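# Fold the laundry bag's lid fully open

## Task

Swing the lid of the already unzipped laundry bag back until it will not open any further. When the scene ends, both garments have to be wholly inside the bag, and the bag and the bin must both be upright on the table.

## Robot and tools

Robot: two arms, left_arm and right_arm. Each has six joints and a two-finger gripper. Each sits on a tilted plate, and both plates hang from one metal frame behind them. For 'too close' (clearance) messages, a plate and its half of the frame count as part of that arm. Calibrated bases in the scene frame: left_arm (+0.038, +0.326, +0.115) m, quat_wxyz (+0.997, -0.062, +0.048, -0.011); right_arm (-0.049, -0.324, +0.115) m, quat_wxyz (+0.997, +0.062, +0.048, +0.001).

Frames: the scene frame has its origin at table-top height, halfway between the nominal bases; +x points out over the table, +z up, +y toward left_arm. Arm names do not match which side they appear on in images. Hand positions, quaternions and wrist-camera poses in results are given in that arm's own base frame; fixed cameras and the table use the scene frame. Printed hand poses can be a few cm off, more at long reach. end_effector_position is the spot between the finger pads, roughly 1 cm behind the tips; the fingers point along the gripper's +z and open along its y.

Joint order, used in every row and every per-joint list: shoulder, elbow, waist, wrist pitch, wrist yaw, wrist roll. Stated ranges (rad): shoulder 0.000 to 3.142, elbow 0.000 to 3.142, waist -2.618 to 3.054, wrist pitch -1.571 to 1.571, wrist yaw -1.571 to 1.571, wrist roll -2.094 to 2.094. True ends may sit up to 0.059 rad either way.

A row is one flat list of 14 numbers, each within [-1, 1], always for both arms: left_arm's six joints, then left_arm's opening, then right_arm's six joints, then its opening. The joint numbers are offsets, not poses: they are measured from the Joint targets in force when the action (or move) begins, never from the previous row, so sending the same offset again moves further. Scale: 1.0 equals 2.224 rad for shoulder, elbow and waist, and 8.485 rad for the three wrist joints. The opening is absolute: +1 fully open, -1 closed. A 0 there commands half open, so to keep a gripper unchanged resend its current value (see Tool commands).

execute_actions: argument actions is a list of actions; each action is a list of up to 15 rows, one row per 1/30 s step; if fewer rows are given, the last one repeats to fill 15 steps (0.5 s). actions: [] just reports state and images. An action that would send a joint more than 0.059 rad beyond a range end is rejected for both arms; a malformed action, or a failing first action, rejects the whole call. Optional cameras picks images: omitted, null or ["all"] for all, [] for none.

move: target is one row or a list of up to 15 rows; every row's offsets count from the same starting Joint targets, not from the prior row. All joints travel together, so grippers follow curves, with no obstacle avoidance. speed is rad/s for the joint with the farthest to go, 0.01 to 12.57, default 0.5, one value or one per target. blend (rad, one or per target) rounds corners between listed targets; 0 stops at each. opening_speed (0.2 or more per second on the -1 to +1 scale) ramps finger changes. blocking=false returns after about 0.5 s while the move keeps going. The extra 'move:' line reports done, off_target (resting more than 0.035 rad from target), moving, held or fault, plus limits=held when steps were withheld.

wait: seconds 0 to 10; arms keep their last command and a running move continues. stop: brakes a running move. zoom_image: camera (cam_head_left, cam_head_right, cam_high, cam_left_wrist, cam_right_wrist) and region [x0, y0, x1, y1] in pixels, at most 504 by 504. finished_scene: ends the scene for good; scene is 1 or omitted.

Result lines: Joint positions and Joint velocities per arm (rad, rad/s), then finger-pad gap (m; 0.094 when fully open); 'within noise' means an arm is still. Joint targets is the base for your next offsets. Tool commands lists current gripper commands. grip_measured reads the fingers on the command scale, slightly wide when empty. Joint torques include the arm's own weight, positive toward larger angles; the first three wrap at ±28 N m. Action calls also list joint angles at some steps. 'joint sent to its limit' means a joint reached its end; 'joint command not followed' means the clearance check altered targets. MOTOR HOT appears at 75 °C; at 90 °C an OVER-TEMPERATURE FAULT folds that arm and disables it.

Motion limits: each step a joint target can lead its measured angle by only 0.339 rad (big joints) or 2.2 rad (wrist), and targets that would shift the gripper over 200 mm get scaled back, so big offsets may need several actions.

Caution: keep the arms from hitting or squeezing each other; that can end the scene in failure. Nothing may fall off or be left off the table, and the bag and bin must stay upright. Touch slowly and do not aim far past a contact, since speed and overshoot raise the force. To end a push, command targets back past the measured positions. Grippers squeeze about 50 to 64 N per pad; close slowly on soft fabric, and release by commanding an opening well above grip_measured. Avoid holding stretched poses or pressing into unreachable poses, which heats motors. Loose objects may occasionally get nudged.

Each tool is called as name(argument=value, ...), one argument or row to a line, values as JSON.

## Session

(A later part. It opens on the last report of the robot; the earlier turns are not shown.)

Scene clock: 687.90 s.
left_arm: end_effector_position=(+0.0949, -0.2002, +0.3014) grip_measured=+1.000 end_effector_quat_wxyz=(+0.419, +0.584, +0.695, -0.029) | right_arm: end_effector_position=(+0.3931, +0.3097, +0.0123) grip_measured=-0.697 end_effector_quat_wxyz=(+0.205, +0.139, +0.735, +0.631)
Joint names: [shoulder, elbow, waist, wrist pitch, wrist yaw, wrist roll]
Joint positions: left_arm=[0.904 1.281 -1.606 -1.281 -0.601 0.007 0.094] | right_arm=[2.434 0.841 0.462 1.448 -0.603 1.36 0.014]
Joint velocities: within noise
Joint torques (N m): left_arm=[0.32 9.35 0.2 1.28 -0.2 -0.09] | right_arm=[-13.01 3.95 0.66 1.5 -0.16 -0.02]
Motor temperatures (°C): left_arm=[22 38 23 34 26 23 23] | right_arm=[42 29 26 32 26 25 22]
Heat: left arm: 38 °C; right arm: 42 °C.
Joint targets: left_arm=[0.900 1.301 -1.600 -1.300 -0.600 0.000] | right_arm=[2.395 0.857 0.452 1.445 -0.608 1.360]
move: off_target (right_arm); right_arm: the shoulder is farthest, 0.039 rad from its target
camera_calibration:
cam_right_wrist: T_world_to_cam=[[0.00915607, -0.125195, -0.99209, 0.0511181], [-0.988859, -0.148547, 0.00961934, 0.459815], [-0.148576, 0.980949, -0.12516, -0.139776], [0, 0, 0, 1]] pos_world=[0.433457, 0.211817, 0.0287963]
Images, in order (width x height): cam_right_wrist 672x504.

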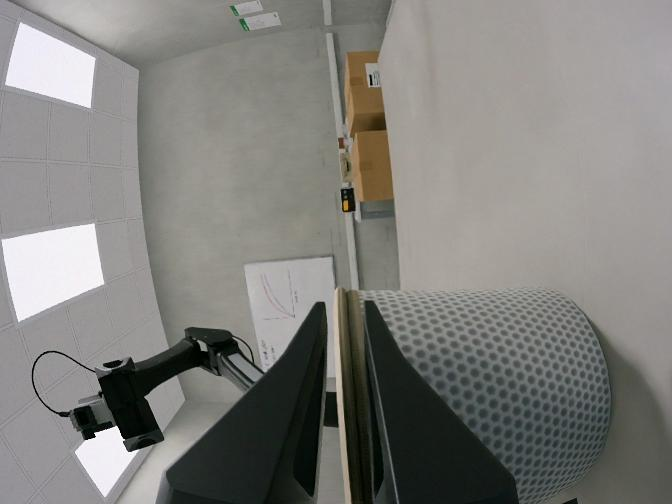

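move(
  target=[0,0,0,0,0,0,1,0,0,-0.0135,0,0,0,-0.7],
  speed=0.15,
  cameras=["cam_right_wrist"],
)

zoom_image(
  camera="cam_right_wrist",
  region=[280, 260, 420, 400],
)

Scene clock: 698.97 s.
left_arm: end_effector_position=(+0.0949, -0.2002, +0.3014) grip_measured=+1.000 end_effector_quat_wxyz=(+0.419, +0.584, +0.695, -0.029) | right_arm: end_effector_position=(+0.4016, +0.2986, +0.0143) grip_measured=-0.697 end_effector_quat_wxyz=(+0.214, +0.147, +0.732, +0.630)
Joint names: [shoulder, elbow, waist, wrist pitch, wrist yaw, wrist roll]
Joint positions: left_arm=[0.904 1.281 -1.606 -1.281 -0.601 0.007 0.094] | right_arm=[2.43 0.841 0.432 1.448 -0.608 1.36 0.014]
Joint velocities: within noise
Joint torques (N m): left_arm=[0.16 9.18 0.66 1.28 -0.16 -0.14] | right_arm=[-12.63 3.93 0.62 1.51 -0.1 -0.02]
Motor temperatures (°C): left_arm=[22 38 23 34 26 23 23] | right_arm=[41 29 26 32 26 25 22]
Heat: left arm: 38 °C; right arm: 41 °C.
Joint targets: left_arm=[0.900 1.301 -1.600 -1.300 -0.600 0.000] | right_arm=[2.395 0.857 0.422 1.445 -0.608 1.360]
move: done
camera_calibration:
cam_right_wrist: T_world_to_cam=[[0.00924617, -0.123165, -0.992343, 0.0509049], [-0.992168, -0.124752, 0.00623915, 0.460819], [-0.124566, 0.984514, -0.123354, -0.138238], [0, 0, 0, 1]] pos_world=[0.439519, 0.199856, 0.0305877]
Images, in order (width x height): cam_right_wrist 672x504.

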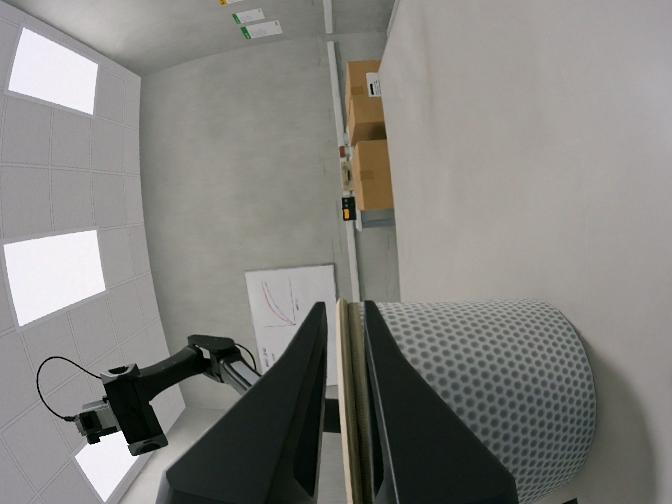

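Scaled by 3.600 from the camera's 672x504 image, which has a finer 960x720 frame.

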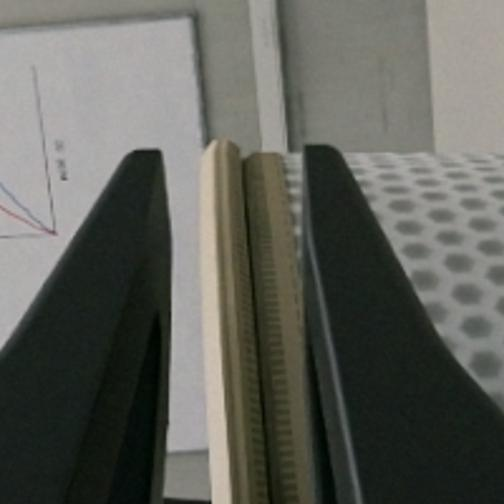

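move(
  target=[0,0,0,0,0,0,1,-0.006,0,0,0,0,0,-0.7],
  speed=0.15,
  cameras=["cam_right_wrist"],
)

zoom_image(
  camera="cam_right_wrist",
  region=[280, 280, 420, 420],
)

Scene clock: 706.40 s.
left_arm: end_effector_position=(+0.0949, -0.2002, +0.3014) grip_measured=+1.000 end_effector_quat_wxyz=(+0.419, +0.584, +0.695, -0.029) | right_arm: end_effector_position=(+0.4019, +0.2988, +0.0151) grip_measured=-0.697 end_effector_quat_wxyz=(+0.211, +0.149, +0.733, +0.629)
Joint names: [shoulder, elbow, waist, wrist pitch, wrist yaw, wrist roll]
Joint positions: left_arm=[0.904 1.281 -1.606 -1.281 -0.601 0.007 0.094] | right_arm=[2.424 0.841 0.432 1.439 -0.608 1.365 0.014]
Joint velocities: within noise
Joint torques (N m): left_arm=[0.03 9.11 0.47 1.32 -0.18 -0.06] | right_arm=[-13.26 3.97 0.61 1.6 -0.1 -0.06]
Motor temperatures (°C): left_arm=[22 38 23 34 26 23 23] | right_arm=[42 28 26 32 26 25 22]
Heat: left arm: 38 °C; right arm: 42 °C.
Joint targets: left_arm=[0.900 1.301 -1.600 -1.300 -0.600 0.000] | right_arm=[2.381 0.857 0.422 1.445 -0.608 1.361]
move: off_target (right_arm); right_arm: the shoulder is farthest, 0.043 rad from its target
camera_calibration:
cam_right_wrist: T_world_to_cam=[[0.00254117, -0.122118, -0.992512, 0.0541654], [-0.992174, -0.124214, 0.0127429, 0.460926], [-0.124841, 0.984712, -0.121478, -0.138199], [0, 0, 0, 1]] pos_world=[0.439929, 0.199955, 0.0310982]
Images, in order (width x height): cam_right_wrist 672x504.

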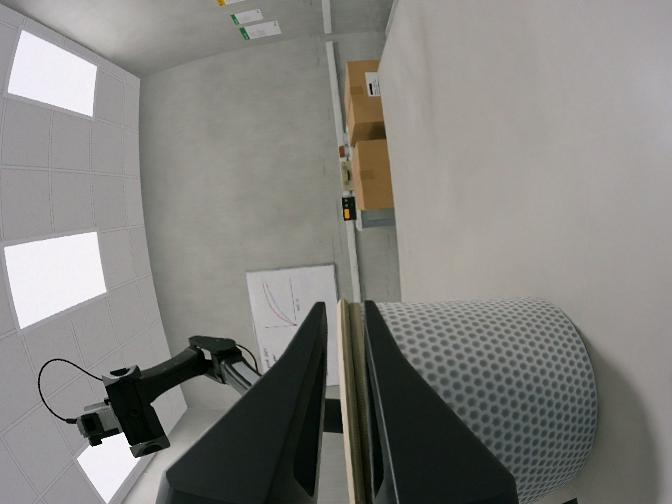

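Scaled by 3.600 from the camera's 672x504 image, which has a finer 960x720 frame.

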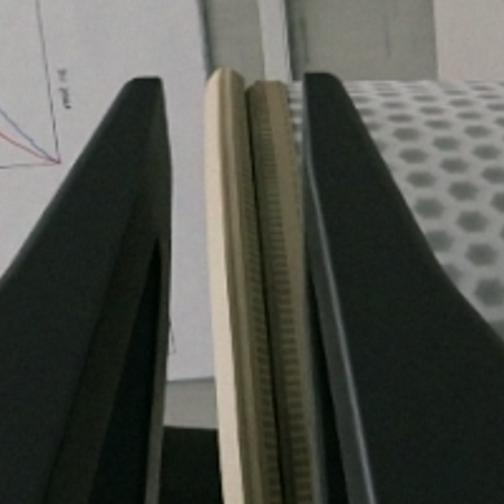

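move(
  target=[0,0,0,0,0,0,1,-0.0085,0,0,0.003,0,0,-0.7],
  speed=0.15,
  cameras=["cam_right_wrist"],
)

zoom_image(
  camera="cam_right_wrist",
  region=[280, 280, 420, 420],
)

Scene clock: 721.80 s.
left_arm: end_effector_position=(+0.0949, -0.2002, +0.3014) grip_measured=+1.000 end_effector_quat_wxyz=(+0.419, +0.584, +0.695, -0.029) | right_arm: end_effector_position=(+0.4044, +0.2976, +0.0212) grip_measured=-0.697 end_effector_quat_wxyz=(+0.214, +0.151, +0.729, +0.632)
Joint names: [shoulder, elbow, waist, wrist pitch, wrist yaw, wrist roll]
Joint positions: left_arm=[0.904 1.281 -1.606 -1.281 -0.601 0.007 0.094] | right_arm=[2.41 0.841 0.428 1.436 -0.608 1.372 0.014]
Joint velocities: within noise
Joint torques (N m): left_arm=[0.27 9.26 0.42 1.24 -0.15 -0.05] | right_arm=[-13.65 4.04 0.91 1.85 -0.1 -0.14]
Motor temperatures (°C): left_arm=[22 38 23 34 26 23 23] | right_arm=[43 28 26 33 26 25 22]
Heat: left arm: 38 °C; right arm: 43 °C.
Joint targets: left_arm=[0.900 1.301 -1.600 -1.300 -0.600 0.000] | right_arm=[2.362 0.857 0.422 1.470 -0.608 1.360]
move: off_target (right_arm); right_arm: the shoulder is farthest, 0.048 rad from its target
camera_calibration:
cam_right_wrist: T_world_to_cam=[[0.00575482, -0.113604, -0.993509, 0.0562453], [-0.992829, -0.119285, 0.00788896, 0.462032], [-0.119407, 0.986339, -0.113476, -0.138845], [0, 0, 0, 1]] pos_world=[0.441816, 0.198451, 0.0364798]
Images, in order (width x height): cam_right_wrist 672x504.

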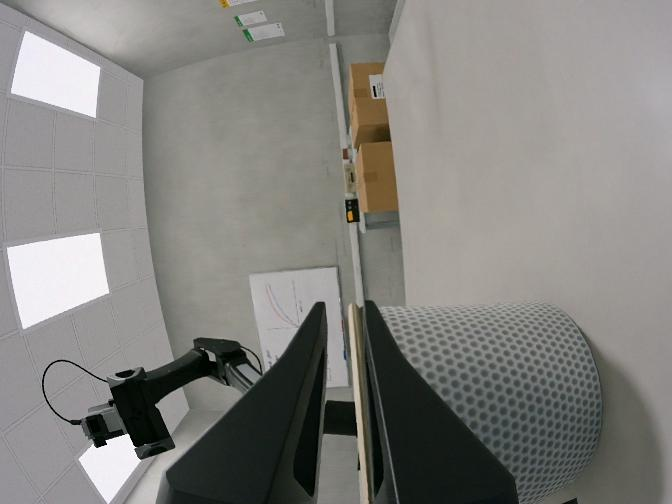

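Scaled by 3.600 from the camera's 672x504 image, which has a finer 960x720 frame.

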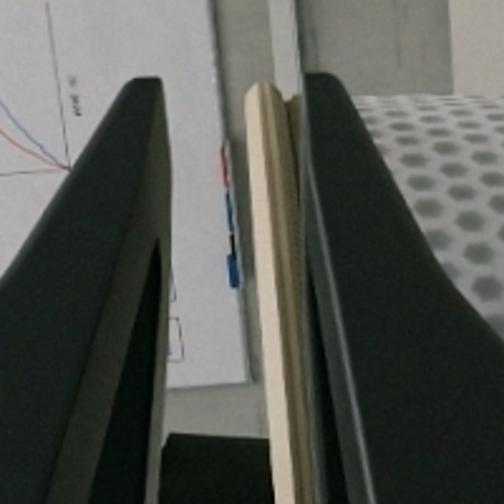

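move(
  target=[0,0,0,0,0,0,1,0.0360,-0.0175,0.0301,0.0029,0.0042,0,-0.7],
  speed=0.15,
  cameras=["cam_right_wrist"],
)

zoom_image(
  camera="cam_right_wrist",
  region=[280, 280, 420, 420],
)

Scene clock: 756.63 s.
left_arm: end_effector_position=(+0.0949, -0.2002, +0.3014) grip_measured=+1.000 end_effector_quat_wxyz=(+0.419, +0.584, +0.695, -0.029) | right_arm: end_effector_position=(+0.3897, +0.3116, +0.0127) grip_measured=-0.697 end_effector_quat_wxyz=(+0.206, +0.146, +0.734, +0.630)
Joint names: [shoulder, elbow, waist, wrist pitch, wrist yaw, wrist roll]
Joint positions: left_arm=[0.904 1.281 -1.606 -1.281 -0.601 0.007 0.094] | right_arm=[2.429 0.825 0.477 1.459 -0.576 1.372 0.014]
Joint velocities: within noise
Joint torques (N m): left_arm=[0.21 9.2 0.49 1.28 -0.2 -0.12] | right_arm=[-8.65 2.03 2.25 1.89 -0.07 -0.12]
Motor temperatures (°C): left_arm=[22 38 23 34 26 23 23] | right_arm=[45 28 26 36 26 25 22]
Heat: left arm: 38 °C; right arm: 45 °C.
Joint targets: left_arm=[0.900 1.301 -1.600 -1.300 -0.600 0.000] | right_arm=[2.443 0.818 0.489 1.495 -0.573 1.361]
move: off_target (right_arm); right_arm: the wrist pitch is farthest, 0.036 rad from its target
camera_calibration:
cam_right_wrist: T_world_to_cam=[[0.0000839402, -0.12294, -0.992414, 0.0545683], [-0.990588, -0.135851, 0.0167453, 0.453303], [-0.136879, 0.983072, -0.121794, -0.147441], [0, 0, 0, 1]] pos_world=[0.42885, 0.213236, 0.0286062]
Images, in order (width x height): cam_right_wrist 672x504.

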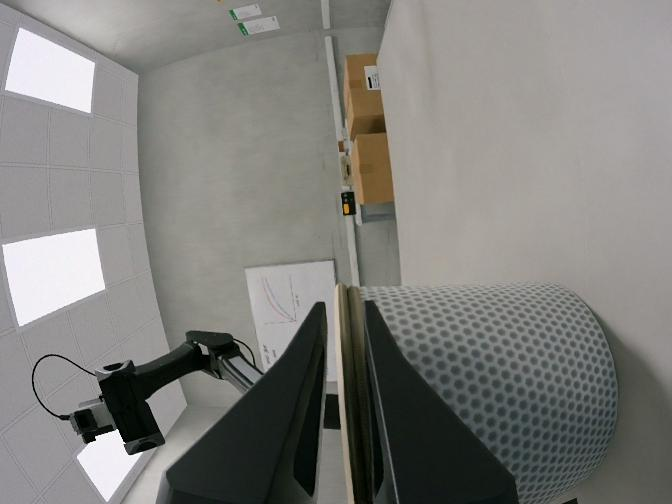

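Scaled by 3.600 from the camera's 672x504 image, which has a finer 960x720 frame.

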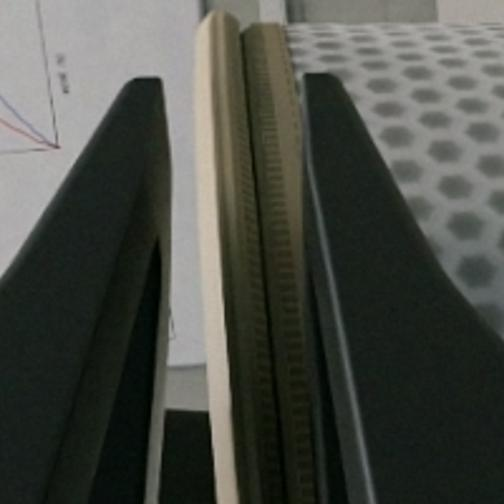

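move(
  target=[
    [0,0,0,0,0,0,1,0,0,0,0.0044,0,0,-0.7],
    [0,0,0,0,0,0,1,0.002,-0.0043,0.0155,0.0044,0.0025,0,-0.7],
  ],
  speed=0.1,
  cameras=["cam_right_wrist"],
)

zoom_image(
  camera="cam_right_wrist",
  region=[280, 280, 420, 420],
)

Scene clock: 771.03 s.
left_arm: end_effector_position=(+0.0949, -0.2002, +0.3014) grip_measured=+1.000 end_effector_quat_wxyz=(+0.419, +0.584, +0.695, -0.029) | right_arm: end_effector_position=(+0.3811, +0.3204, +0.0133) grip_measured=-0.697 end_effector_quat_wxyz=(+0.208, +0.140, +0.732, +0.633)
Joint names: [shoulder, elbow, waist, wrist pitch, wrist yaw, wrist roll]
Joint positions: left_arm=[0.904 1.281 -1.606 -1.281 -0.601 0.007 0.094] | right_arm=[2.435 0.815 0.508 1.489 -0.552 1.374 0.014]
Joint velocities: within noise
Joint torques (N m): left_arm=[0.31 9.06 0.35 1.24 -0.22 -0.11] | right_arm=[-8.75 2.06 2.47 1.96 -0.09 -0.14]
Motor temperatures (°C): left_arm=[22 38 23 34 26 23 23] | right_arm=[41 28 26 36 26 25 22]
Heat: left arm: 38 °C; right arm: 41 °C.
Joint targets: left_arm=[0.900 1.301 -1.600 -1.300 -0.600 0.000] | right_arm=[2.447 0.808 0.523 1.532 -0.552 1.361]
move: off_target (right_arm); right_arm: the wrist pitch is farthest, 0.043 rad from its target
camera_calibration:
cam_right_wrist: T_world_to_cam=[[0.0129503, -0.118416, -0.99288, 0.0498481], [-0.989706, -0.143056, 0.00415271, 0.448094], [-0.142529, 0.982605, -0.119049, -0.155007], [0, 0, 0, 1]] pos_world=[0.420742, 0.222316, 0.0291788]
Images, in order (width x height): cam_right_wrist 672x504.

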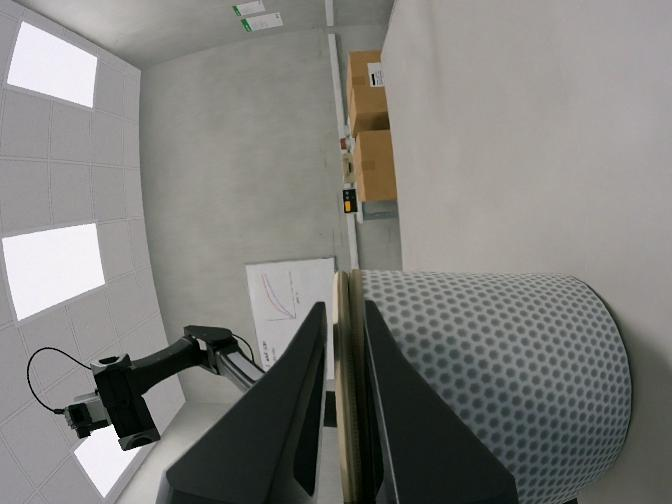

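Scaled by 3.600 from the camera's 672x504 image, which has a finer 960x720 frame.

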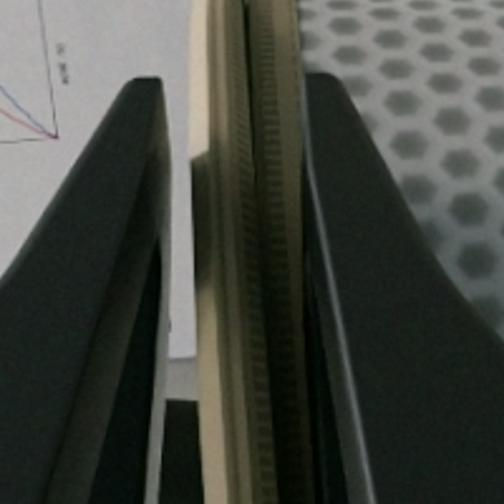

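move(
  target=[0,0,0,0,0,0,1,0,0,0,0.0034,0,0,-0.7],
  speed=0.1,
  cameras=["cam_right_wrist"],
)

zoom_image(
  camera="cam_right_wrist",
  region=[280, 280, 420, 420],
)

Scene clock: 781.40 s.
left_arm: end_effector_position=(+0.0949, -0.2002, +0.3014) grip_measured=+1.000 end_effector_quat_wxyz=(+0.419, +0.584, +0.695, -0.029) | right_arm: end_effector_position=(+0.3820, +0.3205, +0.0187) grip_measured=-0.697 end_effector_quat_wxyz=(+0.216, +0.136, +0.726, +0.639)
Joint names: [shoulder, elbow, waist, wrist pitch, wrist yaw, wrist roll]
Joint positions: left_arm=[0.904 1.281 -1.606 -1.281 -0.601 0.007 0.094] | right_arm=[2.435 0.815 0.508 1.514 -0.549 1.374 0.014]
Joint velocities: within noise
Joint torques (N m): left_arm=[0.28 9.18 0.49 1.25 -0.16 -0.1] | right_arm=[-8.75 2.04 2.47 2.02 -0.11 -0.14]
Motor temperatures (°C): left_arm=[22 38 23 34 26 23 23] | right_arm=[40 28 26 36 26 25 22]
Heat: left arm: 38 °C; right arm: 40 °C.
Joint targets: left_arm=[0.900 1.301 -1.600 -1.300 -0.600 0.000] | right_arm=[2.447 0.808 0.523 1.561 -0.552 1.361]
move: off_target (right_arm); right_arm: the wrist pitch is farthest, 0.047 rad from its target
camera_calibration:
cam_right_wrist: T_world_to_cam=[[0.0343083, -0.106738, -0.993695, 0.0433667], [-0.989923, -0.14031, -0.0191067, 0.448683], [-0.137386, 0.984337, -0.110476, -0.156979], [0, 0, 0, 1]] pos_world=[0.421107, 0.222104, 0.0343237]
Images, in order (width x height): cam_right_wrist 672x504.

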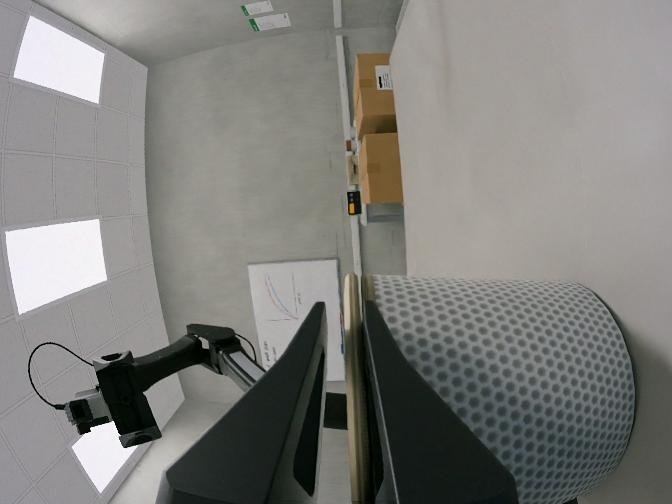

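Scaled by 3.600 from the camera's 672x504 image, which has a finer 960x720 frame.

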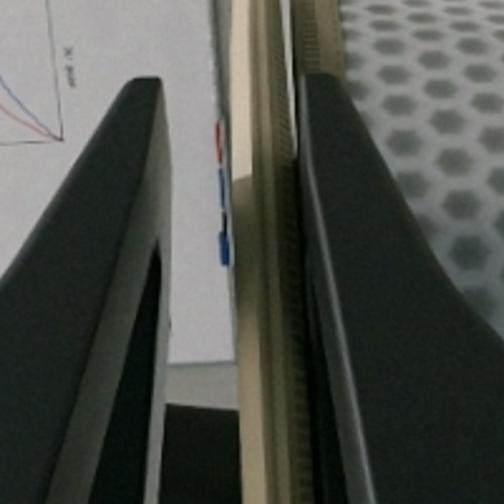

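zoom_image(
  camera="cam_right_wrist",
  region=[335, 265, 395, 325],
)

zoom_image(
  camera="cam_head_right",
  region=[330, 220, 450, 310],
)

Scaled by 8.400 from the camera's 672x504 image, which has a finer 960x720 frame.

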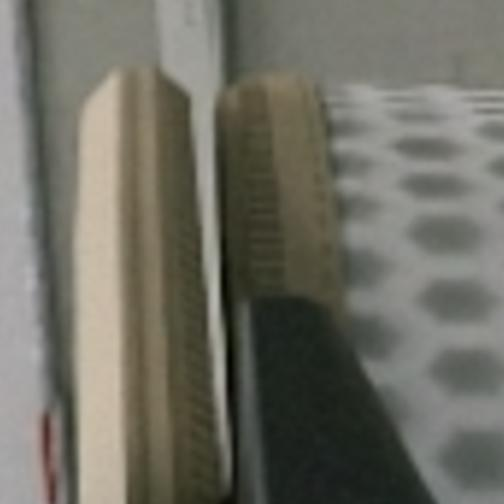

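This scene's latest camera images include none from cam_head_right. They are from: cam_right_wrist. cam_head_right's image comes with the result of a call that names it in "cameras".

move(
  target=[
    [0,0,0,0,0,0,1,0,0,0,0,0,0,-0.76],
    [0,0,0,0,0,0,1,-0.0391,0,0.003,0,0,0,-0.76],
  ],
  speed=0.15,
  cameras=["cam_right_wrist","cam_head_right"],
)

zoom_image(
  camera="cam_right_wrist",
  region=[280, 240, 460, 420],
)

Scene clock: 795.17 s.
left_arm: end_effector_position=(+0.0949, -0.2002, +0.3014) grip_measured=+1.000 end_effector_quat_wxyz=(+0.419, +0.584, +0.695, -0.029) | right_arm: end_effector_position=(+0.3833, +0.3234, +0.0342) grip_measured=-0.757 end_effector_quat_wxyz=(+0.225, +0.126, +0.717, +0.648)
Joint names: [shoulder, elbow, waist, wrist pitch, wrist yaw, wrist roll]
Joint positions: left_arm=[0.904 1.281 -1.606 -1.281 -0.601 0.007 0.094] | right_arm=[2.405 0.815 0.512 1.52 -0.548 1.374 0.011]
Joint velocities: within noise
Joint torques (N m): left_arm=[0.53 9.29 0.58 1.29 -0.19 -0.06] | right_arm=[-13.31 2.21 2.65 1.94 -0.11 -0.15]
Motor temperatures (°C): left_arm=[22 38 23 34 26 23 23] | right_arm=[40 28 26 36 26 25 22]
Heat: left arm: 38 °C; right arm: 40 °C.
Joint targets: left_arm=[0.900 1.301 -1.600 -1.300 -0.600 0.000] | right_arm=[2.360 0.808 0.530 1.561 -0.551 1.360]
move: off_target (right_arm); right_arm: the shoulder is farthest, 0.045 rad from its target
camera_calibration:
cam_right_wrist: T_world_to_cam=[[0.0654476, -0.0890387, -0.993876, 0.0414263], [-0.988331, -0.143073, -0.052265, 0.452094], [-0.137543, 0.985699, -0.0973635, -0.158773], [0, 0, 0, 1]] pos_world=[0.422269, 0.224873, 0.0493426]
Images, in order (width x height): cam_head_right 896x504, cam_right_wrist 672x504.

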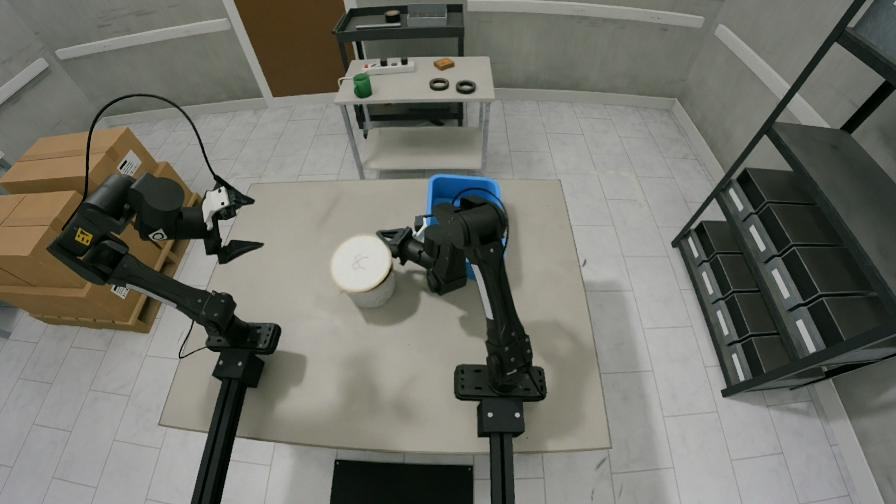

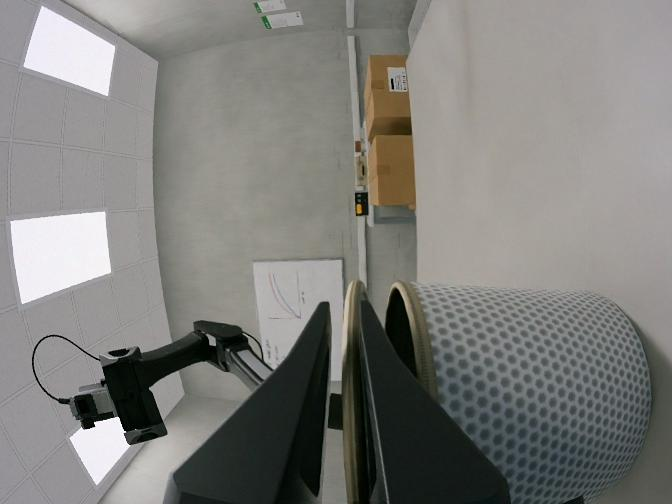

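Scaled by 2.800 from the camera's 672x504 image, which has a finer 960x720 frame.

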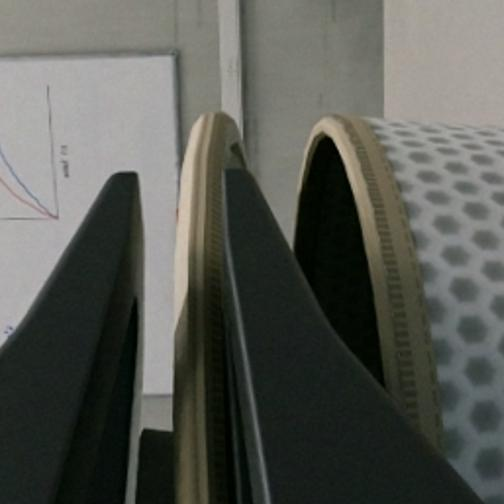

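move(
  target=[
    [0,0,0,0,0,0,1,0,0,0,0,0,0,-0.6],
    [0,0,0.36,0,0,0,1,-0.0562,-0.0328,0.018,-0.0131,-0.0042,-0.0412,-0.6],
  ],
  speed=0.4,
  cameras=["cam_right_wrist","cam_head_right","cam_head_left"],
)

zoom_image(
  camera="cam_head_left",
  region=[280, 180, 480, 320],
)

Scene clock: 892.57 s.
left_arm: end_effector_position=(+0.2093, -0.0716, +0.3008) grip_measured=+1.000 end_effector_quat_wxyz=(+0.395, +0.268, +0.868, +0.135) | right_arm: end_effector_position=(+0.3566, +0.3371, +0.0629) grip_measured=-0.603 end_effector_quat_wxyz=(+0.313, -0.025, +0.727, +0.610)
Joint names: [shoulder, elbow, waist, wrist pitch, wrist yaw, wrist roll]
Joint positions: left_arm=[0.904 1.281 -0.805 -1.283 -0.597 0.007 0.094] | right_arm=[2.271 0.747 0.556 1.454 -0.575 1.024 0.019]
Joint velocities: within noise
Joint torques (N m): left_arm=[-0.66 9.59 0.38 1.12 -0.23 -0.1] | right_arm=[-12.07 2.18 2.3 1.49 -0.21 -0.13]
Motor temperatures (°C): left_arm=[22 39 23 34 26 23 23] | right_arm=[46 28 26 37 26 25 22]
Heat: left arm: 39 °C; right arm: 46 °C.
Joint targets: left_arm=[0.900 1.301 -0.799 -1.300 -0.600 0.000] | right_arm=[2.235 0.735 0.570 1.450 -0.587 1.011]
move: off_target (right_arm); right_arm: the shoulder is farthest, 0.036 rad from its target
camera_calibration:
cam_right_wrist: T_world_to_cam=[[0.376188, -0.220265, -0.899981, 0.000383479], [-0.912008, -0.259403, -0.317728, 0.457894], [-0.163474, 0.940315, -0.298468, -0.135929], [0, 0, 0, 1]] pos_world=[0.395238, 0.246679, 0.10526]
Images, in order (width x height): cam_head_left 896x504, cam_head_right 896x504, cam_right_wrist 672x504.

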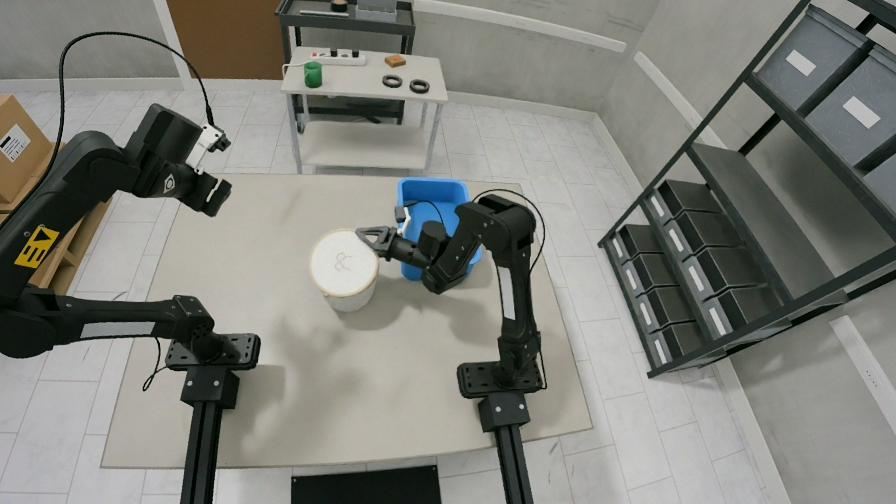

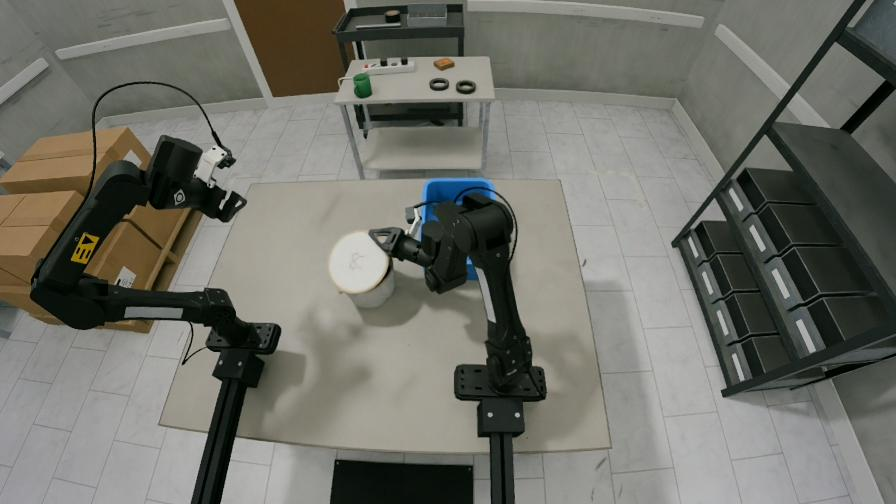

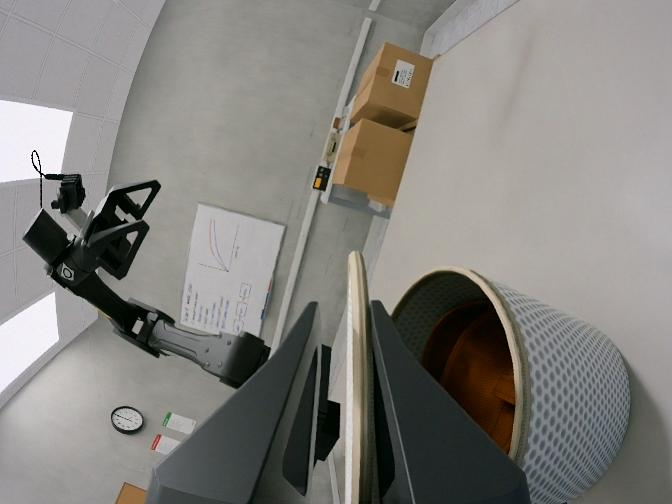

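Scaled by 2.520 from the camera's 896x504 image, which has a finer 1280x720 frame.

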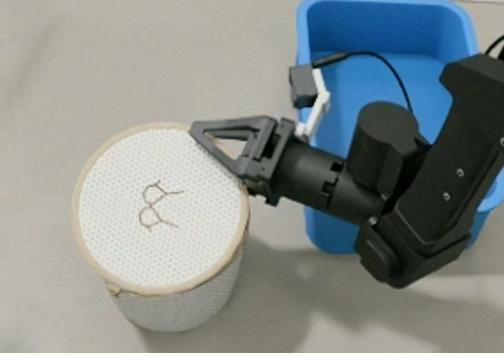

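move(
  target=[
    [0,0,0,0,0,0,1,-0.1214,-0.0486,0.0405,-0.0218,0.0020,-0.0502,-0.6],
    [0,0,0,0,0,0,1,-0.2149,-0.0890,0.0971,-0.0368,0.0070,-0.1017,-0.6],
  ],
  speed=0.5,
  blend=0.03,
  cameras=["cam_right_wrist","cam_head_right","cam_head_left"],
)

zoom_image(
  camera="cam_head_left",
  region=[280, 180, 480, 320],
)

Scene clock: 905.97 s.
left_arm: end_effector_position=(+0.2093, -0.0716, +0.3008) grip_measured=+1.000 end_effector_quat_wxyz=(+0.395, +0.268, +0.868, +0.135) | right_arm: end_effector_position=(+0.2480, +0.3713, +0.1460) grip_measured=-0.603 end_effector_quat_wxyz=(+0.495, -0.385, +0.624, +0.466)
Joint names: [shoulder, elbow, waist, wrist pitch, wrist yaw, wrist roll]
Joint positions: left_arm=[0.904 1.281 -0.805 -1.283 -0.597 0.007 0.094] | right_arm=[1.784 0.552 0.776 1.145 -0.532 0.158 0.019]
Joint velocities: within noise
Joint torques (N m): left_arm=[-0.79 9.61 0.34 1.16 -0.25 -0.08] | right_arm=[-8.84 3.45 1.69 1.47 -0.04 -0.1]
Motor temperatures (°C): left_arm=[22 39 23 34 26 23 23] | right_arm=[44 28 26 36 26 25 22]
Heat: left arm: 39 °C; right arm: 44 °C.
Joint targets: left_arm=[0.900 1.301 -0.799 -1.300 -0.600 0.000] | right_arm=[1.757 0.537 0.786 1.138 -0.528 0.148]
move: done
camera_calibration:
cam_right_wrist: T_world_to_cam=[[0.931576, -0.254902, -0.259211, -0.0948688], [-0.362006, -0.584863, -0.72587, 0.438085], [0.0334228, 0.770039, -0.63712, -0.0972343], [0, 0, 0, 1]] pos_world=[0.250217, 0.306912, 0.231452]
Images, in order (width x height): cam_head_left 896x504, cam_head_right 896x504, cam_right_wrist 672x504.

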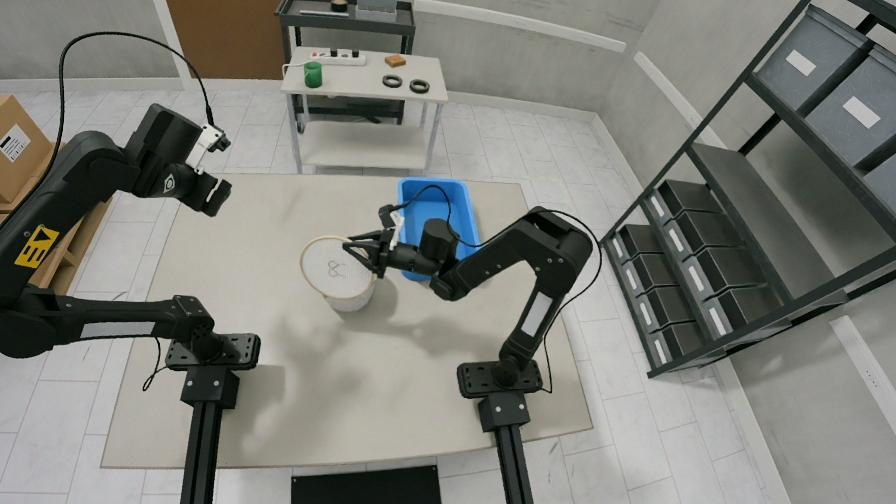

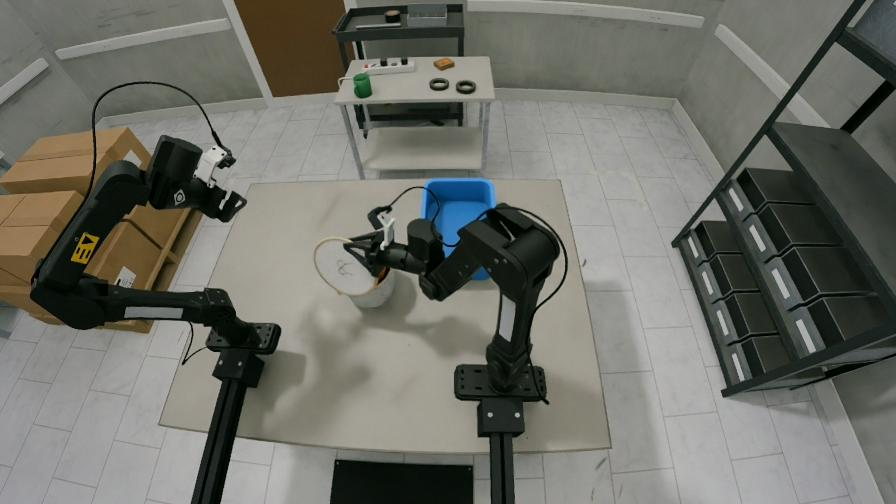

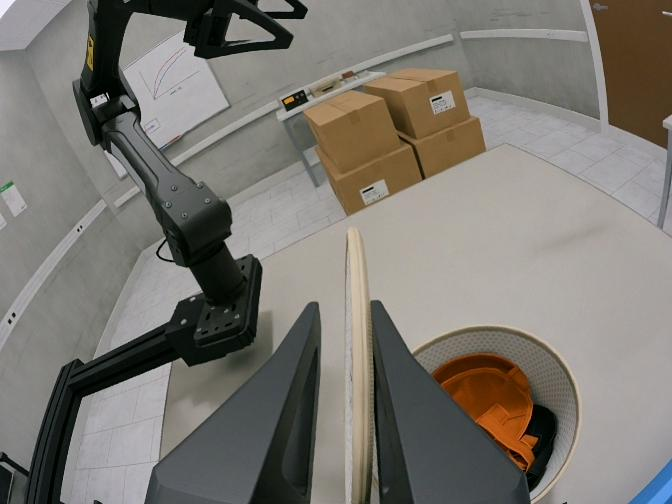

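Scaled by 2.520 from the camera's 896x504 image, which has a finer 1280x720 frame.

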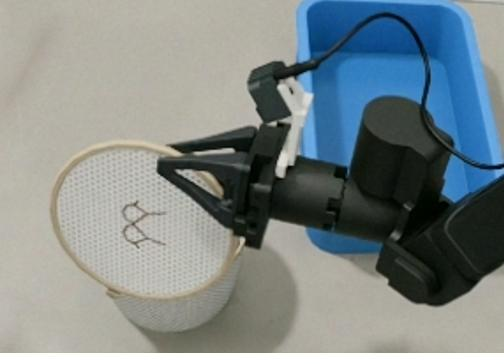

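move(
  target=[
    [0,0,0,0,0,0,1,-0.0256,-0.0526,0.0818,0.0085,0.0165,-0.0502,-0.55],
    [0,0,0,0,0,0,1,-0.0054,-0.0751,0.1682,0.0144,0.0363,-0.0941,-0.55],
  ],
  speed=0.5,
  blend=0.03,
  cameras=["cam_right_wrist","cam_head_right","cam_head_left"],
)

zoom_image(
  camera="cam_head_left",
  region=[280, 180, 480, 320],
)

Scene clock: 957.37 s.
left_arm: end_effector_position=(+0.2093, -0.0716, +0.3008) grip_measured=+1.000 end_effector_quat_wxyz=(+0.395, +0.268, +0.868, +0.135) | right_arm: end_effector_position=(+0.1325, +0.3984, +0.1288) grip_measured=-0.553 end_effector_quat_wxyz=(+0.624, -0.624, +0.400, +0.248)
Joint names: [shoulder, elbow, waist, wrist pitch, wrist yaw, wrist roll]
Joint positions: left_arm=[0.904 1.281 -0.805 -1.283 -0.597 0.007 0.094] | right_arm=[1.733 0.384 1.152 1.248 -0.226 -0.645 0.021]
Joint velocities: within noise
Joint torques (N m): left_arm=[-0.91 9.72 0.46 1.18 -0.18 -0.08] | right_arm=[-4.64 3.36 1.33 1.71 0.03 -0.07]
Motor temperatures (°C): left_arm=[22 39 23 34 26 23 23] | right_arm=[41 28 26 37 26 25 22]
Heat: left arm: 39 °C; right arm: 41 °C.
Joint targets: left_arm=[0.900 1.301 -0.799 -1.300 -0.600 0.000] | right_arm=[1.745 0.370 1.160 1.260 -0.220 -0.650]
move: done
camera_calibration:
cam_right_wrist: T_world_to_cam=[[0.842808, -0.0958946, 0.529603, -0.137992], [0.298743, -0.735149, -0.60853, 0.356941], [0.447692, 0.671089, -0.590941, -0.146573], [0, 0, 0, 1]] pos_world=[0.0752867, 0.347536, 0.203674]
Images, in order (width x height): cam_head_left 896x504, cam_head_right 896x504, cam_right_wrist 672x504.

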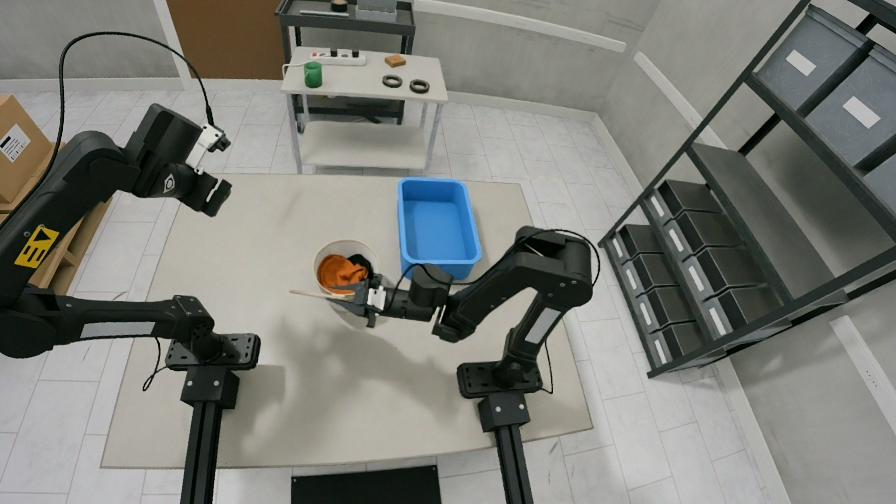

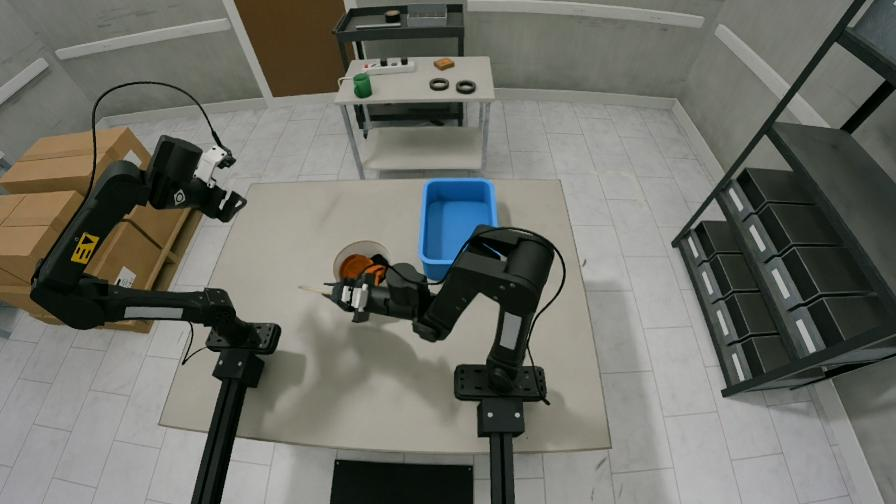

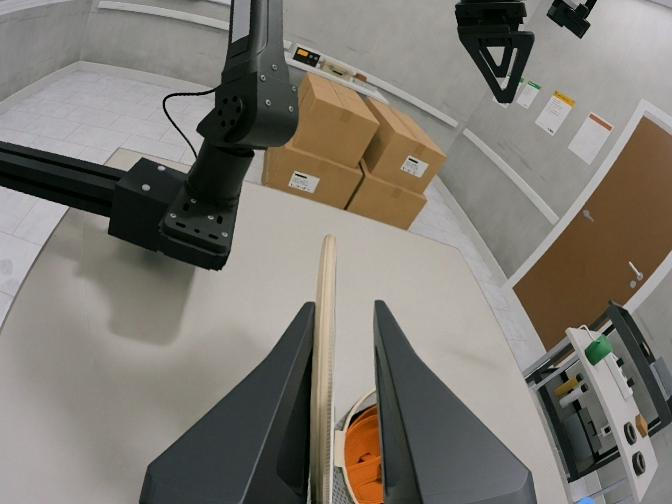

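Scaled by 2.520 from the camera's 896x504 image, which has a finer 1280x720 frame.

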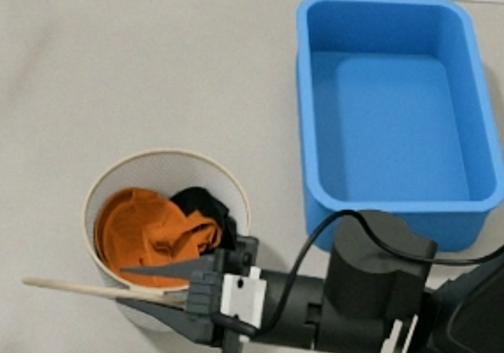

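move(
  target=[
    [0,0,0,0,0,0,1,0.0562,-0.0157,0.0742,0.0047,0.0217,-0.0441,-0.4],
    [0,0,0,0,0,0,1,0.0719,0.0067,0.1034,-0.0236,0.0289,-0.0849,-0.35],
  ],
  speed=0.4,
  blend=0.03,
  cameras=["cam_right_wrist","cam_head_right","cam_head_left"],
)

zoom_image(
  camera="cam_head_left",
  region=[280, 200, 480, 340],
)

Scene clock: 971.00 s.
left_arm: end_effector_position=(+0.2093, -0.0716, +0.3008) grip_measured=+1.000 end_effector_quat_wxyz=(+0.395, +0.268, +0.868, +0.135) | right_arm: end_effector_position=(+0.0774, +0.3872, +0.0147) grip_measured=-0.353 end_effector_quat_wxyz=(-0.524, +0.834, -0.172, +0.006)
Joint names: [shoulder, elbow, waist, wrist pitch, wrist yaw, wrist roll]
Joint positions: left_arm=[0.904 1.281 -0.805 -1.283 -0.597 0.007 0.094] | right_arm=[1.892 0.361 1.38 1.065 0.021 -1.368 0.03]
Joint velocities: within noise
Joint torques (N m): left_arm=[-0.76 9.44 0.49 1.15 -0.23 -0.11] | right_arm=[-5.01 5.68 1.39 1.56 0.01 -0.05]
Motor temperatures (°C): left_arm=[22 39 23 34 26 23 23] | right_arm=[40 28 26 37 25 25 22]
Heat: left arm: 39 °C; right arm: 40 °C.
Joint targets: left_arm=[0.900 1.301 -0.799 -1.300 -0.600 0.000] | right_arm=[1.905 0.385 1.390 1.060 0.026 -1.371]
move: done
camera_calibration:
cam_right_wrist: T_world_to_cam=[[0.338635, 0.385184, 0.858464, -0.184297], [0.62537, -0.773827, 0.100521, 0.274994], [0.703022, 0.502817, -0.502927, -0.137728], [0, 0, 0, 1]] pos_world=[-0.0127375, 0.353038, 0.0613025]
Images, in order (width x height): cam_head_left 896x504, cam_head_right 896x504, cam_right_wrist 672x504.

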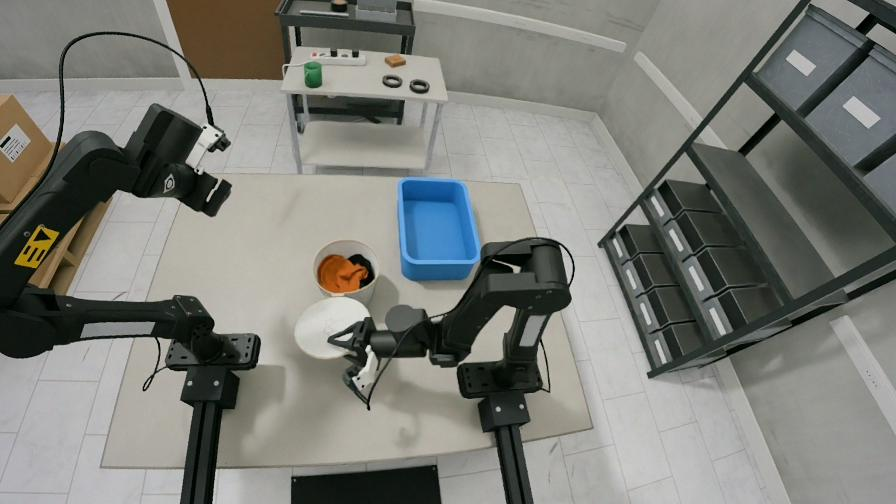

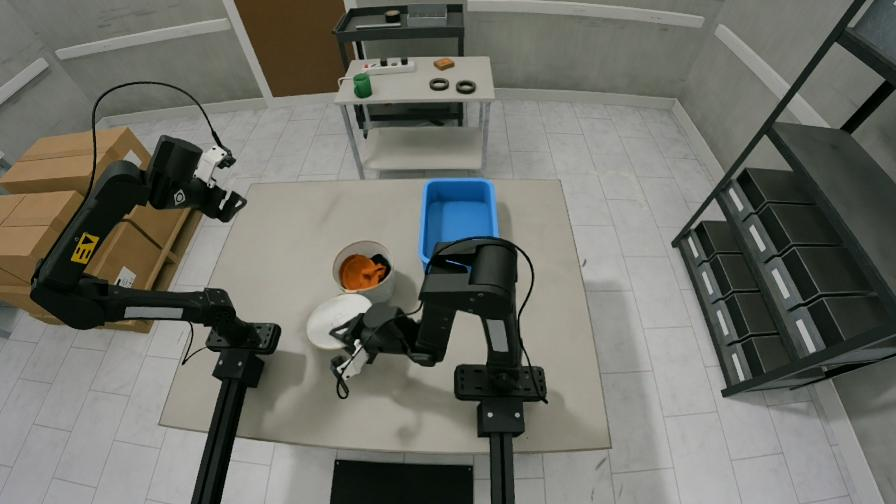

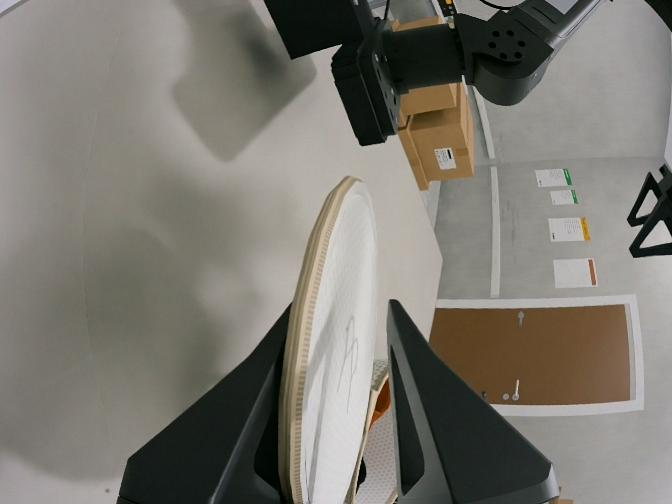

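Scaled by 2.520 from the camera's 896x504 image, which has a finer 1280x720 frame.

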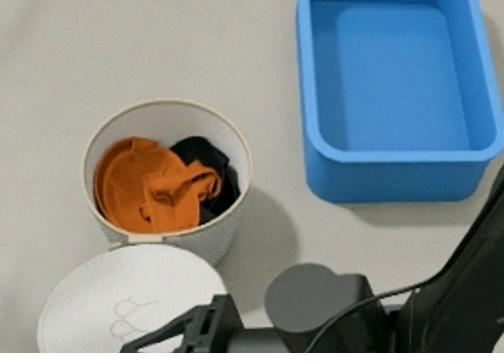

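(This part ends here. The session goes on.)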